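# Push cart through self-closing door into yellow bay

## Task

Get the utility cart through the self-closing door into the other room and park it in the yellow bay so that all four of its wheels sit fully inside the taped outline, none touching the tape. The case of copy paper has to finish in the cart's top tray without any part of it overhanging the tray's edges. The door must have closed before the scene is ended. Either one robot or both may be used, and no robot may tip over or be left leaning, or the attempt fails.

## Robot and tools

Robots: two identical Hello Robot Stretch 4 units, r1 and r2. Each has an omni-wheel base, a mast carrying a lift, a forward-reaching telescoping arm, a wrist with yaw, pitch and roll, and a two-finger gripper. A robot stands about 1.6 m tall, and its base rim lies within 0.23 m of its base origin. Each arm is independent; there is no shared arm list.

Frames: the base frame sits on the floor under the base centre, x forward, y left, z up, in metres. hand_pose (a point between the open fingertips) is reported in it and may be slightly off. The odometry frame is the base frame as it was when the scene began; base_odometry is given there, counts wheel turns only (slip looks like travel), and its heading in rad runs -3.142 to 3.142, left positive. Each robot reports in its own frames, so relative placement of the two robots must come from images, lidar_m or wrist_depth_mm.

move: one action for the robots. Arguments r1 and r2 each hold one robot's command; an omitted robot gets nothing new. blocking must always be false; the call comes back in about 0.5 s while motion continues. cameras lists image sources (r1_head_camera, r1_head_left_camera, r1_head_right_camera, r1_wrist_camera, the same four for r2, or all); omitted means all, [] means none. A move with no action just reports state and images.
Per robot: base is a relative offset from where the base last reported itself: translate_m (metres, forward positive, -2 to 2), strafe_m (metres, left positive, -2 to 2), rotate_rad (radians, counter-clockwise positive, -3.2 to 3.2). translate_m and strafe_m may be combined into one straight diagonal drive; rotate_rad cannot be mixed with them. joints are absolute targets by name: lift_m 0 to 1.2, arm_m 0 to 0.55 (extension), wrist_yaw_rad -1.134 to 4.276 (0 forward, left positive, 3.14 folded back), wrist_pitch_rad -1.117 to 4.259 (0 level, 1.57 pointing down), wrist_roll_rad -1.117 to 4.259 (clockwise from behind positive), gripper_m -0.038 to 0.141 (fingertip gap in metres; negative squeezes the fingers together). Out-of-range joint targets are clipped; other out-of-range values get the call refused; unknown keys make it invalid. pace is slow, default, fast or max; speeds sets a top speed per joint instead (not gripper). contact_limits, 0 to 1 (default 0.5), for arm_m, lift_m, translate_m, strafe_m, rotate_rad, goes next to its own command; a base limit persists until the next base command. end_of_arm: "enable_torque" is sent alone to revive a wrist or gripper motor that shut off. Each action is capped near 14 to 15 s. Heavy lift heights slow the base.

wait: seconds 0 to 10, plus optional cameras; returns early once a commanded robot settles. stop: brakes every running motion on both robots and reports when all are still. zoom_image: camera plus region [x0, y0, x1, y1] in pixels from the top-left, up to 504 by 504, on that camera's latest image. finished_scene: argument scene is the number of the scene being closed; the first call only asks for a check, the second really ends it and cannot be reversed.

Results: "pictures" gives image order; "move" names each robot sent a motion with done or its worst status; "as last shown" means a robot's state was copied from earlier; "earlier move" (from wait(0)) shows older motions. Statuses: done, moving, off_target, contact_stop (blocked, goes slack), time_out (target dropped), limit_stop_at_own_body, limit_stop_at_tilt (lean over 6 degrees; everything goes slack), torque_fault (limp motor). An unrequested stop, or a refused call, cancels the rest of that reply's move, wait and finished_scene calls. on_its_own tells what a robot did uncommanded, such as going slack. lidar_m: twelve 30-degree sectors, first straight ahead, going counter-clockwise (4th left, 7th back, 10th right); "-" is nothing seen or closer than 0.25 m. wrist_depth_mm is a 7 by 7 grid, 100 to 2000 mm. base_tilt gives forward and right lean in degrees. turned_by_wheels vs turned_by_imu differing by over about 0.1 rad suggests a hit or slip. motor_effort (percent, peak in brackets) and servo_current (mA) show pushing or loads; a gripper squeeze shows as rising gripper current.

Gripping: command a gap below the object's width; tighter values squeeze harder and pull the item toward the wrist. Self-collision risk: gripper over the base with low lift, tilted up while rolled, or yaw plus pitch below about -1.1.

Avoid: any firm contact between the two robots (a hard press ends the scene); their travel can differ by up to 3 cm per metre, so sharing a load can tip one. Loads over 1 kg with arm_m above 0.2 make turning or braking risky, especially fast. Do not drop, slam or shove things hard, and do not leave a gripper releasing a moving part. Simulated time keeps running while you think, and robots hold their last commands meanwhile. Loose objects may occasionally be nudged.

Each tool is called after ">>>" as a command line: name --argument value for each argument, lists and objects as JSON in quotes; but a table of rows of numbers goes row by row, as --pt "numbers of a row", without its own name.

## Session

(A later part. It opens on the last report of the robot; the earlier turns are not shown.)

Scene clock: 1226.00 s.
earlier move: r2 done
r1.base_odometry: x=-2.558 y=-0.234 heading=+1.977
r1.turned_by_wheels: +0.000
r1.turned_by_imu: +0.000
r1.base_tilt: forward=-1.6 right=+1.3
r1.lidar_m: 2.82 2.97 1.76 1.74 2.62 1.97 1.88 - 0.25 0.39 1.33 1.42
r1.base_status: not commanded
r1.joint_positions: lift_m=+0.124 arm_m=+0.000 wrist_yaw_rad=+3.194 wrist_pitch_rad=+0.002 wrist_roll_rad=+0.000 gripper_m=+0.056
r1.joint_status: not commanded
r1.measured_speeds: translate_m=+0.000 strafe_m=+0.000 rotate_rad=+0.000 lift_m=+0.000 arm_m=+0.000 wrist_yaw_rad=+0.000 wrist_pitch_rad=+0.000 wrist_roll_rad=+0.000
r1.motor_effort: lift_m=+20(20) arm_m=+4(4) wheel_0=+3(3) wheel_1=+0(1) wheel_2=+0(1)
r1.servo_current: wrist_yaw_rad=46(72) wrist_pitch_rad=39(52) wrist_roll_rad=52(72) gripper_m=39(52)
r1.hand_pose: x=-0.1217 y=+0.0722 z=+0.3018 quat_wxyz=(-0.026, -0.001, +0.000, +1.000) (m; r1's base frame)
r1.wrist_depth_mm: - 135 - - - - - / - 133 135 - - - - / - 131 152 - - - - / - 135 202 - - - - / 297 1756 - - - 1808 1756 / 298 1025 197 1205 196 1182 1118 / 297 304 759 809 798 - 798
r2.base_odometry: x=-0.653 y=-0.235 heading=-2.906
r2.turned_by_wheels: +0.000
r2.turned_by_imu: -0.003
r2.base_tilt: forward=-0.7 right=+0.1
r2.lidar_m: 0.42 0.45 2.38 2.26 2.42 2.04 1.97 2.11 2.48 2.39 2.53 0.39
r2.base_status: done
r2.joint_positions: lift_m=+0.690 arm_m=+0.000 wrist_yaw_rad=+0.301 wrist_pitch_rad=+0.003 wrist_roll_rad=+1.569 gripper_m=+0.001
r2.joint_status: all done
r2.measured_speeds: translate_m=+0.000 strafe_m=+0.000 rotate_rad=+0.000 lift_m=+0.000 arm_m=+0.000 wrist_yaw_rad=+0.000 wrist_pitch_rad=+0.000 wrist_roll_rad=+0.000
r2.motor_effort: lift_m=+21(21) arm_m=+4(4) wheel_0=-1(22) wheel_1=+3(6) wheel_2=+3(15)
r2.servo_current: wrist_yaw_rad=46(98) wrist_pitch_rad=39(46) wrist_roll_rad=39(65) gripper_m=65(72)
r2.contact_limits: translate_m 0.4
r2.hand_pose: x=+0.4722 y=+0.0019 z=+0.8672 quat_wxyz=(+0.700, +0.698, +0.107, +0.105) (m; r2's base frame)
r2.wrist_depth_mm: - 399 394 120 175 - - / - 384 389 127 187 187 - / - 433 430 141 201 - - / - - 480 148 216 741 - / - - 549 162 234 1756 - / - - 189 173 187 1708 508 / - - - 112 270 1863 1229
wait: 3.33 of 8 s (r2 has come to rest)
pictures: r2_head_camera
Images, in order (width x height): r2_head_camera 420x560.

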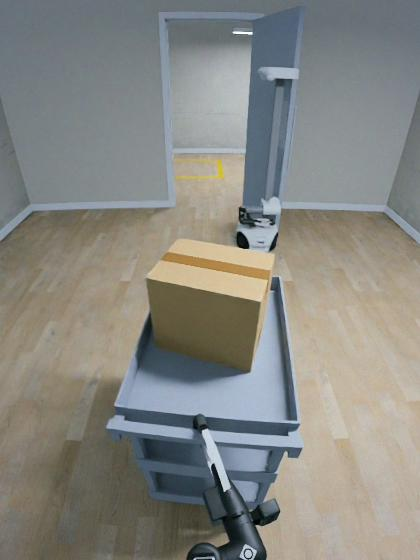

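>>> move --blocking false --r2 '{"base": {"translate_m": 0.6}, "pace": "default", "contact_limits": {"translate_m": 0.4}}' --cameras '[]'

>>> wait --seconds 6 --cameras '["r2_head_camera"]'

Scene clock: 1272.07 s.
move: r2 moving
r1.base_odometry: x=-2.558 y=-0.234 heading=+1.977
r1.turned_by_wheels: +0.000
r1.turned_by_imu: +0.000
r1.base_tilt: forward=-1.6 right=+1.3
r1.lidar_m: 2.81 2.95 1.74 1.72 2.62 1.98 1.87 - 0.25 0.41 1.31 1.42
r1.base_status: not commanded
r1.joint_positions: lift_m=+0.124 arm_m=+0.000 wrist_yaw_rad=+3.194 wrist_pitch_rad=+0.002 wrist_roll_rad=+0.000 gripper_m=+0.056
r1.joint_status: not commanded
r1.measured_speeds: translate_m=+0.000 strafe_m=+0.000 rotate_rad=+0.000 lift_m=+0.000 arm_m=+0.000 wrist_yaw_rad=+0.000 wrist_pitch_rad=+0.000 wrist_roll_rad=+0.000
r1.motor_effort: lift_m=+20(20) arm_m=+4(4) wheel_0=+2(3) wheel_1=+0(0) wheel_2=+0(0)
r1.servo_current: wrist_yaw_rad=33(72) wrist_pitch_rad=39(52) wrist_roll_rad=52(59) gripper_m=39(46)
r1.hand_pose: x=-0.1217 y=+0.0722 z=+0.3018 quat_wxyz=(-0.026, -0.001, +0.000, +1.000) (m; r1's base frame)
r1.wrist_depth_mm: - 134 - - - - - / - 133 134 - - - - / - 131 152 - - - - / - 135 202 - - - - / 296 1756 - - - 1808 1756 / 297 1008 196 1205 195 1160 1118 / 298 303 759 788 798 - 809
r2.base_odometry: x=-0.683 y=-0.242 heading=-2.906
r2.turned_by_wheels: +0.000
r2.turned_by_imu: +0.003
r2.base_tilt: forward=-0.8 right=+0.1
r2.lidar_m: 0.40 0.43 2.33 2.25 2.41 2.06 2.02 2.12 2.49 2.40 2.53 0.40
r2.base_status: translate_m moving
r2.joint_positions: lift_m=+0.690 arm_m=+0.000 wrist_yaw_rad=+0.299 wrist_pitch_rad=+0.003 wrist_roll_rad=+1.569 gripper_m=+0.001
r2.joint_status: not commanded
r2.measured_speeds: translate_m=+0.124 strafe_m=+0.000 rotate_rad=+0.004 lift_m=+0.000 arm_m=+0.000 wrist_yaw_rad=-0.005 wrist_pitch_rad=+0.000 wrist_roll_rad=+0.000
r2.motor_effort: lift_m=+21(21) arm_m=+4(4) wheel_0=+9(14) wheel_1=+11(12) wheel_2=-21(21)
r2.servo_current: wrist_yaw_rad=39(59) wrist_pitch_rad=33(46) wrist_roll_rad=59(59) gripper_m=65(65)
r2.contact_limits: translate_m 0.4
r2.hand_pose: x=+0.4722 y=+0.0014 z=+0.8672 quat_wxyz=(+0.700, +0.698, +0.106, +0.104) (m; r2's base frame)
r2.wrist_depth_mm: - 404 394 114 169 169 - / - 379 382 125 180 180 - / - 430 418 130 193 - - / - - 473 142 208 699 - / - - 539 153 223 683 - / - - 190 163 186 1537 512 / - - - 112 258 1808 1229
pictures: none
No camera images: "cameras" was empty.

Scene clock: 1275.07 s.
earlier move: r2 done
r1.base_odometry: x=-2.558 y=-0.234 heading=+1.977
r1.turned_by_wheels: +0.000
r1.turned_by_imu: +0.000
r1.base_tilt: forward=-1.6 right=+1.3
r1.lidar_m: 2.82 2.94 1.19 1.20 2.66 1.96 1.88 - 0.25 0.40 1.31 1.40
r1.base_status: not commanded
r1.joint_positions: lift_m=+0.124 arm_m=+0.000 wrist_yaw_rad=+3.194 wrist_pitch_rad=+0.002 wrist_roll_rad=+0.000 gripper_m=+0.056
r1.joint_status: not commanded
r1.measured_speeds: translate_m=+0.000 strafe_m=+0.000 rotate_rad=+0.000 lift_m=+0.000 arm_m=+0.000 wrist_yaw_rad=+0.000 wrist_pitch_rad=+0.000 wrist_roll_rad=+0.000
r1.motor_effort: lift_m=+20(20) arm_m=+4(4) wheel_0=+2(3) wheel_1=+0(0) wheel_2=+0(1)
r1.servo_current: wrist_yaw_rad=46(72) wrist_pitch_rad=39(52) wrist_roll_rad=52(65) gripper_m=33(46)
r1.hand_pose: x=-0.1217 y=+0.0722 z=+0.3018 quat_wxyz=(-0.026, -0.001, +0.000, +1.000) (m; r1's base frame)
r1.wrist_depth_mm: - 134 - - - - - / - 133 134 - - - - / - 131 152 - - - - / - 135 202 - - - - / 297 1708 - - - 1808 1708 / 297 1025 197 1229 195 1160 1138 / 297 303 759 798 788 - 809
r2.base_odometry: x=-1.236 y=-0.375 heading=-2.906
r2.turned_by_wheels: +0.000
r2.turned_by_imu: +0.005
r2.base_tilt: forward=-0.7 right=+0.1
r2.lidar_m: 0.41 0.48 2.31 2.25 2.35 2.65 2.59 2.71 2.51 2.42 2.56 0.36
r2.base_status: done
r2.joint_positions: lift_m=+0.690 arm_m=+0.000 wrist_yaw_rad=+0.299 wrist_pitch_rad=+0.003 wrist_roll_rad=+1.569 gripper_m=+0.001
r2.joint_status: not commanded
r2.measured_speeds: translate_m=+0.000 strafe_m=+0.000 rotate_rad=+0.000 lift_m=+0.000 arm_m=+0.000 wrist_yaw_rad=+0.000 wrist_pitch_rad=+0.000 wrist_roll_rad=+0.000
r2.motor_effort: lift_m=+21(21) arm_m=+4(4) wheel_0=+1(22) wheel_1=+2(12) wheel_2=-5(22)
r2.servo_current: wrist_yaw_rad=46(65) wrist_pitch_rad=46(46) wrist_roll_rad=46(59) gripper_m=59(72)
r2.contact_limits: translate_m 0.4
r2.hand_pose: x=+0.4722 y=+0.0015 z=+0.8672 quat_wxyz=(+0.700, +0.698, +0.106, +0.105) (m; r2's base frame)
r2.wrist_depth_mm: - 340 336 - - 149 - / - 377 382 103 160 160 - / - 452 439 114 180 - - / - - 517 128 202 654 - / - - - 145 229 1708 521 / - - 187 164 189 1708 484 / - - - 112 301 377 421
wait: 3.00 of 6 s (r2 has come to rest)
pictures: r2_head_camera
Images, in order (width x height): r2_head_camera 420x560.

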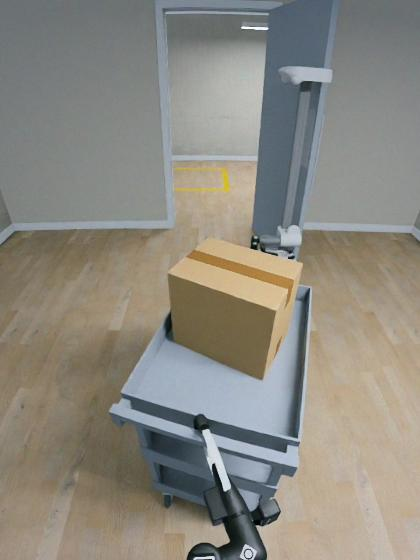

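>>> move --blocking false --r2 '{"base": {"translate_m": 0.315, "strafe_m": -0.315}, "pace": "default", "contact_limits": {"translate_m": 0.4}}' --cameras '[]'

>>> wait --seconds 6 --cameras '["r2_head_camera"]'

Scene clock: 1292.23 s.
move: r2 moving
r1.base_odometry: x=-2.558 y=-0.234 heading=+1.977
r1.turned_by_wheels: +0.000
r1.turned_by_imu: +0.000
r1.base_tilt: forward=-1.6 right=+1.3
r1.lidar_m: 2.80 2.91 1.14 1.17 2.66 1.97 1.89 - 0.25 0.42 1.30 1.41
r1.base_status: not commanded
r1.joint_positions: lift_m=+0.124 arm_m=+0.000 wrist_yaw_rad=+3.194 wrist_pitch_rad=+0.002 wrist_roll_rad=+0.000 gripper_m=+0.056
r1.joint_status: not commanded
r1.measured_speeds: translate_m=+0.000 strafe_m=+0.000 rotate_rad=+0.000 lift_m=+0.000 arm_m=+0.000 wrist_yaw_rad=+0.000 wrist_pitch_rad=+0.000 wrist_roll_rad=+0.000
r1.motor_effort: lift_m=+20(20) arm_m=+4(4) wheel_0=+2(3) wheel_1=+0(0) wheel_2=+0(0)
r1.servo_current: wrist_yaw_rad=52(59) wrist_pitch_rad=46(46) wrist_roll_rad=52(65) gripper_m=39(46)
r1.hand_pose: x=-0.1217 y=+0.0722 z=+0.3018 quat_wxyz=(-0.026, -0.001, +0.000, +1.000) (m; r1's base frame)
r1.wrist_depth_mm: - 134 - - - - - / - 133 134 - - - - / - 131 152 - - - - / - 135 202 - - - - / 296 1708 - - - 1808 1756 / 297 1025 196 1229 196 1160 1118 / 297 304 768 809 788 - 809
r2.base_odometry: x=-1.264 y=-0.358 heading=-2.906
r2.turned_by_wheels: +0.000
r2.turned_by_imu: +0.001
r2.base_tilt: forward=-0.7 right=+0.1
r2.lidar_m: 0.42 0.45 2.35 2.28 2.39 2.69 2.57 2.75 2.46 2.40 2.54 0.35
r2.base_status: translate_m moving; strafe_m moving
r2.joint_positions: lift_m=+0.690 arm_m=+0.000 wrist_yaw_rad=+0.304 wrist_pitch_rad=+0.003 wrist_roll_rad=+1.569 gripper_m=+0.001
r2.joint_status: not commanded
r2.measured_speeds: translate_m=+0.089 strafe_m=-0.089 rotate_rad=+0.006 lift_m=+0.000 arm_m=+0.000 wrist_yaw_rad=+0.028 wrist_pitch_rad=+0.000 wrist_roll_rad=+0.000
r2.motor_effort: lift_m=+21(21) arm_m=+4(4) wheel_0=+17(17) wheel_1=-4(6) wheel_2=-10(15)
r2.servo_current: wrist_yaw_rad=52(52) wrist_pitch_rad=46(52) wrist_roll_rad=52(59) gripper_m=59(72)
r2.contact_limits: translate_m 0.4
r2.hand_pose: x=+0.4722 y=+0.0029 z=+0.8672 quat_wxyz=(+0.700, +0.698, +0.108, +0.106) (m; r2's base frame)
r2.wrist_depth_mm: - 334 330 - 142 145 - / - 373 379 - 157 154 - / - 449 442 109 175 - - / - - 521 120 196 609 - / - - - 134 224 1661 521 / - - 189 160 186 1661 480 / - - - 112 291 1464 421
pictures: none
No camera images: "cameras" was empty.

Scene clock: 1294.67 s.
earlier move: r2 done
r1.base_odometry: x=-2.558 y=-0.234 heading=+1.977
r1.turned_by_wheels: +0.000
r1.turned_by_imu: +0.000
r1.base_tilt: forward=-1.6 right=+1.3
r1.lidar_m: 2.80 2.93 0.81 0.77 2.65 1.97 1.88 - 0.25 0.43 1.31 1.41
r1.base_status: not commanded
r1.joint_positions: lift_m=+0.124 arm_m=+0.000 wrist_yaw_rad=+3.194 wrist_pitch_rad=+0.002 wrist_roll_rad=+0.000 gripper_m=+0.056
r1.joint_status: not commanded
r1.measured_speeds: translate_m=+0.000 strafe_m=+0.000 rotate_rad=+0.000 lift_m=+0.000 arm_m=+0.000 wrist_yaw_rad=+0.000 wrist_pitch_rad=+0.000 wrist_roll_rad=+0.000
r1.motor_effort: lift_m=+20(20) arm_m=+4(4) wheel_0=+3(3) wheel_1=+0(0) wheel_2=+0(1)
r1.servo_current: wrist_yaw_rad=46(65) wrist_pitch_rad=39(46) wrist_roll_rad=46(65) gripper_m=39(46)
r1.hand_pose: x=-0.1217 y=+0.0722 z=+0.3018 quat_wxyz=(-0.026, -0.001, +0.000, +1.000) (m; r1's base frame)
r1.wrist_depth_mm: - 134 - - - - - / - 133 134 - - - - / - 131 152 - - - - / - 135 202 - - - - / 296 1708 - - - 1808 1756 / 298 1025 196 1182 196 1160 1138 / 298 303 759 798 778 - 809
r2.base_odometry: x=-1.616 y=-0.142 heading=-2.907
r2.turned_by_wheels: -0.001
r2.turned_by_imu: +0.003
r2.base_tilt: forward=-0.6 right=+0.1
r2.lidar_m: 0.39 0.43 2.64 2.54 2.70 2.97 2.89 2.91 2.19 2.11 2.25 0.41
r2.base_status: done
r2.joint_positions: lift_m=+0.690 arm_m=+0.000 wrist_yaw_rad=+0.307 wrist_pitch_rad=+0.003 wrist_roll_rad=+1.569 gripper_m=+0.001
r2.joint_status: not commanded
r2.measured_speeds: translate_m=+0.000 strafe_m=+0.000 rotate_rad=+0.000 lift_m=+0.000 arm_m=+0.000 wrist_yaw_rad=+0.000 wrist_pitch_rad=+0.000 wrist_roll_rad=+0.000
r2.motor_effort: lift_m=+21(21) arm_m=+4(4) wheel_0=+5(21) wheel_1=-4(6) wheel_2=-1(15)
r2.servo_current: wrist_yaw_rad=46(65) wrist_pitch_rad=39(52) wrist_roll_rad=39(59) gripper_m=72(72)
r2.contact_limits: translate_m 0.4
r2.hand_pose: x=+0.4722 y=+0.0037 z=+0.8672 quat_wxyz=(+0.700, +0.698, +0.109, +0.107) (m; r2's base frame)
r2.wrist_depth_mm: - - - 129 187 - - / - 397 394 138 195 - - / - 430 418 144 206 - - / - - 462 155 218 - - / - - 512 165 233 715 - / - - 189 174 187 1661 525 / - - - 112 258 1756 477
wait: 2.43 of 6 s (r2 has come to rest)
pictures: r2_head_camera
Images, in order (width x height): r2_head_camera 420x560.

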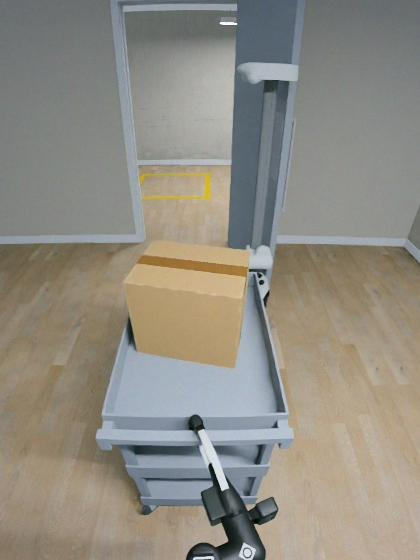

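>>> move --blocking false --r2 '{"base": {"translate_m": 0.25, "strafe_m": -0.23}, "pace": "default", "contact_limits": {"translate_m": 0.4}}' --cameras '[]'

>>> wait --seconds 6 --cameras '["r2_head_camera"]'

Scene clock: 1317.20 s.
move: r2 moving
r1.base_odometry: x=-2.558 y=-0.234 heading=+1.977
r1.turned_by_wheels: +0.000
r1.turned_by_imu: +0.000
r1.base_tilt: forward=-1.6 right=+1.3
r1.lidar_m: 2.78 2.94 0.76 0.75 2.66 1.97 1.88 - 0.25 0.38 1.34 1.38
r1.base_status: not commanded
r1.joint_positions: lift_m=+0.124 arm_m=+0.000 wrist_yaw_rad=+3.194 wrist_pitch_rad=+0.002 wrist_roll_rad=+0.000 gripper_m=+0.056
r1.joint_status: not commanded
r1.measured_speeds: translate_m=+0.000 strafe_m=+0.000 rotate_rad=+0.000 lift_m=+0.000 arm_m=+0.000 wrist_yaw_rad=+0.000 wrist_pitch_rad=+0.000 wrist_roll_rad=+0.000
r1.motor_effort: lift_m=+20(20) arm_m=+4(4) wheel_0=+2(3) wheel_1=+0(0) wheel_2=+0(0)
r1.servo_current: wrist_yaw_rad=52(59) wrist_pitch_rad=46(52) wrist_roll_rad=46(72) gripper_m=39(52)
r1.hand_pose: x=-0.1217 y=+0.0722 z=+0.3018 quat_wxyz=(-0.026, -0.001, +0.000, +1.000) (m; r1's base frame)
r1.wrist_depth_mm: - 134 - - - - - / - 134 134 - - - - / - 131 152 - - - - / - 135 202 - - - - / 296 1756 - - - 1808 1756 / 297 1025 196 1205 195 1160 1138 / 297 303 759 798 788 - 809
r2.base_odometry: x=-1.645 y=-0.126 heading=-2.907
r2.turned_by_wheels: +0.000
r2.turned_by_imu: +0.001
r2.base_tilt: forward=-0.7 right=+0.0
r2.lidar_m: 0.41 0.42 2.66 2.57 2.67 3.01 2.94 2.93 2.19 2.11 2.23 0.41
r2.base_status: translate_m moving; strafe_m moving
r2.joint_positions: lift_m=+0.690 arm_m=+0.000 wrist_yaw_rad=+0.307 wrist_pitch_rad=+0.003 wrist_roll_rad=+1.569 gripper_m=+0.001
r2.joint_status: not commanded
r2.measured_speeds: translate_m=+0.094 strafe_m=-0.087 rotate_rad=+0.001 lift_m=+0.000 arm_m=+0.000 wrist_yaw_rad=+0.000 wrist_pitch_rad=+0.000 wrist_roll_rad=+0.000
r2.motor_effort: lift_m=+21(21) arm_m=+4(4) wheel_0=+13(17) wheel_1=-5(6) wheel_2=-11(13)
r2.servo_current: wrist_yaw_rad=46(65) wrist_pitch_rad=39(46) wrist_roll_rad=39(59) gripper_m=59(65)
r2.contact_limits: translate_m 0.4
r2.hand_pose: x=+0.4722 y=+0.0037 z=+0.8672 quat_wxyz=(+0.700, +0.698, +0.109, +0.107) (m; r2's base frame)
r2.wrist_depth_mm: - - - 131 187 - - / - 397 399 139 196 - - / - 424 418 145 206 - - / - 477 459 153 217 - - / - - 508 163 230 723 - / - - 189 172 188 1661 521 / - - - 112 259 1983 488
pictures: none
No camera images: "cameras" was empty.

Scene clock: 1319.27 s.
earlier move: r2 done
r1.base_odometry: x=-2.558 y=-0.234 heading=+1.977
r1.turned_by_wheels: +0.000
r1.turned_by_imu: +0.000
r1.base_tilt: forward=-1.6 right=+1.3
r1.lidar_m: 2.81 2.90 0.52 0.48 2.67 1.98 1.90 - 0.25 0.43 1.31 1.43
r1.base_status: not commanded
r1.joint_positions: lift_m=+0.124 arm_m=+0.000 wrist_yaw_rad=+3.194 wrist_pitch_rad=+0.002 wrist_roll_rad=+0.000 gripper_m=+0.056
r1.joint_status: not commanded
r1.measured_speeds: translate_m=+0.000 strafe_m=+0.000 rotate_rad=+0.000 lift_m=+0.000 arm_m=+0.000 wrist_yaw_rad=+0.000 wrist_pitch_rad=+0.000 wrist_roll_rad=+0.000
r1.motor_effort: lift_m=+20(20) arm_m=+4(4) wheel_0=+2(3) wheel_1=+0(1) wheel_2=+0(1)
r1.servo_current: wrist_yaw_rad=46(72) wrist_pitch_rad=46(52) wrist_roll_rad=46(72) gripper_m=46(52)
r1.hand_pose: x=-0.1217 y=+0.0722 z=+0.3018 quat_wxyz=(-0.026, -0.001, +0.000, +1.000) (m; r1's base frame)
r1.wrist_depth_mm: - 134 - - - - - / - 133 134 - - - - / - 131 152 - - - - / - 135 202 - - - - / 296 1756 - - 1983 1808 1756 / 298 1025 197 1205 196 1160 1118 / 297 303 759 798 788 - 809
r2.base_odometry: x=-1.913 y=+0.023 heading=-2.907
r2.turned_by_wheels: +0.000
r2.turned_by_imu: +0.002
r2.base_tilt: forward=-0.7 right=+0.1
r2.lidar_m: 0.39 0.38 2.86 2.78 2.92 3.26 3.17 2.61 1.99 1.88 2.01 0.46
r2.base_status: done
r2.joint_positions: lift_m=+0.690 arm_m=+0.000 wrist_yaw_rad=+0.306 wrist_pitch_rad=+0.003 wrist_roll_rad=+1.569 gripper_m=+0.001
r2.joint_status: not commanded
r2.measured_speeds: translate_m=+0.000 strafe_m=+0.000 rotate_rad=+0.000 lift_m=+0.000 arm_m=+0.000 wrist_yaw_rad=+0.000 wrist_pitch_rad=+0.000 wrist_roll_rad=+0.000
r2.motor_effort: lift_m=+21(21) arm_m=+4(4) wheel_0=+2(17) wheel_1=-3(6) wheel_2=-2(13)
r2.servo_current: wrist_yaw_rad=59(65) wrist_pitch_rad=39(46) wrist_roll_rad=39(65) gripper_m=59(72)
r2.contact_limits: translate_m 0.4
r2.hand_pose: x=+0.4722 y=+0.0036 z=+0.8672 quat_wxyz=(+0.700, +0.698, +0.109, +0.107) (m; r2's base frame)
r2.wrist_depth_mm: - - - 159 217 - 1138 / - - - 163 222 - - / - 430 427 167 225 - - / - 459 445 170 231 - - / - - 473 175 236 - - / - - 190 177 188 741 - / - - - 112 245 1808 521
wait: 2.07 of 6 s (r2 has come to rest)
pictures: r2_head_camera
Images, in order (width x height): r2_head_camera 420x560.

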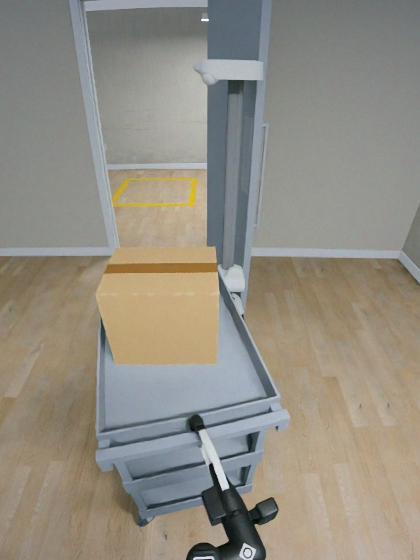

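>>> move --blocking false --r2 '{"base": {"translate_m": -0.02, "strafe_m": -0.28}, "pace": "default", "contact_limits": {"translate_m": 0.4}}' --cameras '[]'

>>> wait --seconds 6 --cameras '["r2_head_camera"]'

Scene clock: 1347.17 s.
move: r2 moving
r1.base_odometry: x=-2.558 y=-0.234 heading=+1.977
r1.turned_by_wheels: +0.000
r1.turned_by_imu: +0.000
r1.base_tilt: forward=-1.6 right=+1.3
r1.lidar_m: 2.80 2.95 0.53 0.50 2.65 1.96 1.89 - 0.25 0.40 1.32 1.38
r1.base_status: not commanded
r1.joint_positions: lift_m=+0.124 arm_m=+0.000 wrist_yaw_rad=+3.194 wrist_pitch_rad=+0.002 wrist_roll_rad=+0.000 gripper_m=+0.056
r1.joint_status: not commanded
r1.measured_speeds: translate_m=+0.000 strafe_m=+0.000 rotate_rad=+0.000 lift_m=+0.000 arm_m=+0.000 wrist_yaw_rad=+0.000 wrist_pitch_rad=+0.000 wrist_roll_rad=+0.000
r1.motor_effort: lift_m=+20(20) arm_m=+4(4) wheel_0=+3(4) wheel_1=+0(1) wheel_2=+0(0)
r1.servo_current: wrist_yaw_rad=52(72) wrist_pitch_rad=39(46) wrist_roll_rad=39(59) gripper_m=39(46)
r1.hand_pose: x=-0.1217 y=+0.0722 z=+0.3018 quat_wxyz=(-0.026, -0.001, +0.000, +1.000) (m; r1's base frame)
r1.wrist_depth_mm: - 134 - - - - - / - 133 134 - - - - / - 131 152 - - - - / - 135 202 - - - - / 296 1756 - - - 1808 1756 / 297 1008 196 1182 196 1138 1118 / 298 303 759 809 788 - 798
r2.base_odometry: x=-1.918 y=+0.057 heading=-2.905
r2.turned_by_wheels: +0.001
r2.turned_by_imu: +0.002
r2.base_tilt: forward=-0.7 right=+0.0
r2.lidar_m: 0.37 0.38 2.90 2.81 2.95 3.26 3.18 2.53 1.93 1.87 2.02 0.44
r2.base_status: translate_m moving; strafe_m moving
r2.joint_positions: lift_m=+0.690 arm_m=+0.000 wrist_yaw_rad=+0.308 wrist_pitch_rad=+0.003 wrist_roll_rad=+1.569 gripper_m=+0.001
r2.joint_status: not commanded
r2.measured_speeds: translate_m=-0.009 strafe_m=-0.135 rotate_rad=-0.005 lift_m=+0.000 arm_m=+0.000 wrist_yaw_rad=+0.003 wrist_pitch_rad=+0.000 wrist_roll_rad=+0.000
r2.motor_effort: lift_m=+21(21) arm_m=+4(4) wheel_0=+19(19) wheel_1=-10(12) wheel_2=+11(12)
r2.servo_current: wrist_yaw_rad=59(59) wrist_pitch_rad=39(52) wrist_roll_rad=39(59) gripper_m=65(72)
r2.contact_limits: translate_m 0.4
r2.hand_pose: x=+0.4722 y=+0.0041 z=+0.8672 quat_wxyz=(+0.700, +0.698, +0.109, +0.108) (m; r2's base frame)
r2.wrist_depth_mm: - - - 163 220 1229 1138 / - - - 167 224 - - / - 564 439 170 229 - - / - 462 445 174 234 - - / - - 477 178 238 - - / - - 190 181 185 715 - / - - - 112 248 569 530
pictures: none
No camera images: "cameras" was empty.

Scene clock: 1349.00 s.
earlier move: r2 done
r1.base_odometry: x=-2.558 y=-0.234 heading=+1.977
r1.turned_by_wheels: +0.000
r1.turned_by_imu: +0.000
r1.base_tilt: forward=-1.5 right=+1.3
r1.lidar_m: 2.80 2.96 0.71 0.53 0.96 1.96 1.88 - 0.25 0.40 1.32 1.42
r1.base_status: not commanded
r1.joint_positions: lift_m=+0.124 arm_m=+0.000 wrist_yaw_rad=+3.194 wrist_pitch_rad=+0.002 wrist_roll_rad=+0.000 gripper_m=+0.056
r1.joint_status: not commanded
r1.measured_speeds: translate_m=+0.000 strafe_m=+0.000 rotate_rad=+0.000 lift_m=+0.000 arm_m=+0.000 wrist_yaw_rad=+0.000 wrist_pitch_rad=+0.000 wrist_roll_rad=+0.000
r1.motor_effort: lift_m=+20(20) arm_m=+4(4) wheel_0=+3(4) wheel_1=+0(1) wheel_2=+0(1)
r1.servo_current: wrist_yaw_rad=46(72) wrist_pitch_rad=39(52) wrist_roll_rad=46(72) gripper_m=39(46)
r1.hand_pose: x=-0.1217 y=+0.0722 z=+0.3018 quat_wxyz=(-0.026, -0.001, +0.000, +1.000) (m; r1's base frame)
r1.wrist_depth_mm: - 134 - - - - - / - 133 134 - - - - / - 131 152 - - - - / - 135 202 - - - - / 294 1756 - - - 1863 1756 / 297 1025 197 1205 196 1160 1118 / 297 303 759 798 788 - 809
r2.base_odometry: x=-1.959 y=+0.300 heading=-2.906
r2.turned_by_wheels: -0.001
r2.turned_by_imu: +0.002
r2.base_tilt: forward=-0.7 right=+0.0
r2.lidar_m: 0.35 0.32 3.14 3.05 3.22 3.23 3.19 2.26 1.69 1.62 1.72 0.53
r2.base_status: done
r2.joint_positions: lift_m=+0.690 arm_m=+0.000 wrist_yaw_rad=+0.303 wrist_pitch_rad=+0.003 wrist_roll_rad=+1.569 gripper_m=+0.001
r2.joint_status: not commanded
r2.measured_speeds: translate_m=+0.000 strafe_m=+0.000 rotate_rad=+0.000 lift_m=+0.000 arm_m=+0.000 wrist_yaw_rad=+0.000 wrist_pitch_rad=+0.000 wrist_roll_rad=+0.000
r2.motor_effort: lift_m=+21(21) arm_m=-3(4) wheel_0=+3(19) wheel_1=-3(15) wheel_2=+8(16)
r2.servo_current: wrist_yaw_rad=46(72) wrist_pitch_rad=39(52) wrist_roll_rad=33(59) gripper_m=59(72)
r2.contact_limits: translate_m 0.4
r2.hand_pose: x=+0.4722 y=+0.0025 z=+0.8672 quat_wxyz=(+0.700, +0.698, +0.107, +0.106) (m; r2's base frame)
r2.wrist_depth_mm: - - - 262 301 1464 1078 / - - - 219 286 317 1138 / - 1537 - 207 270 1336 - / - - - 198 259 - - / - 459 452 190 248 - - / - 455 189 181 188 - - / - - 445 112 227 - -
wait: 1.83 of 6 s (r2 has come to rest)
pictures: r2_head_camera
Images, in order (width x height): r2_head_camera 420x560.

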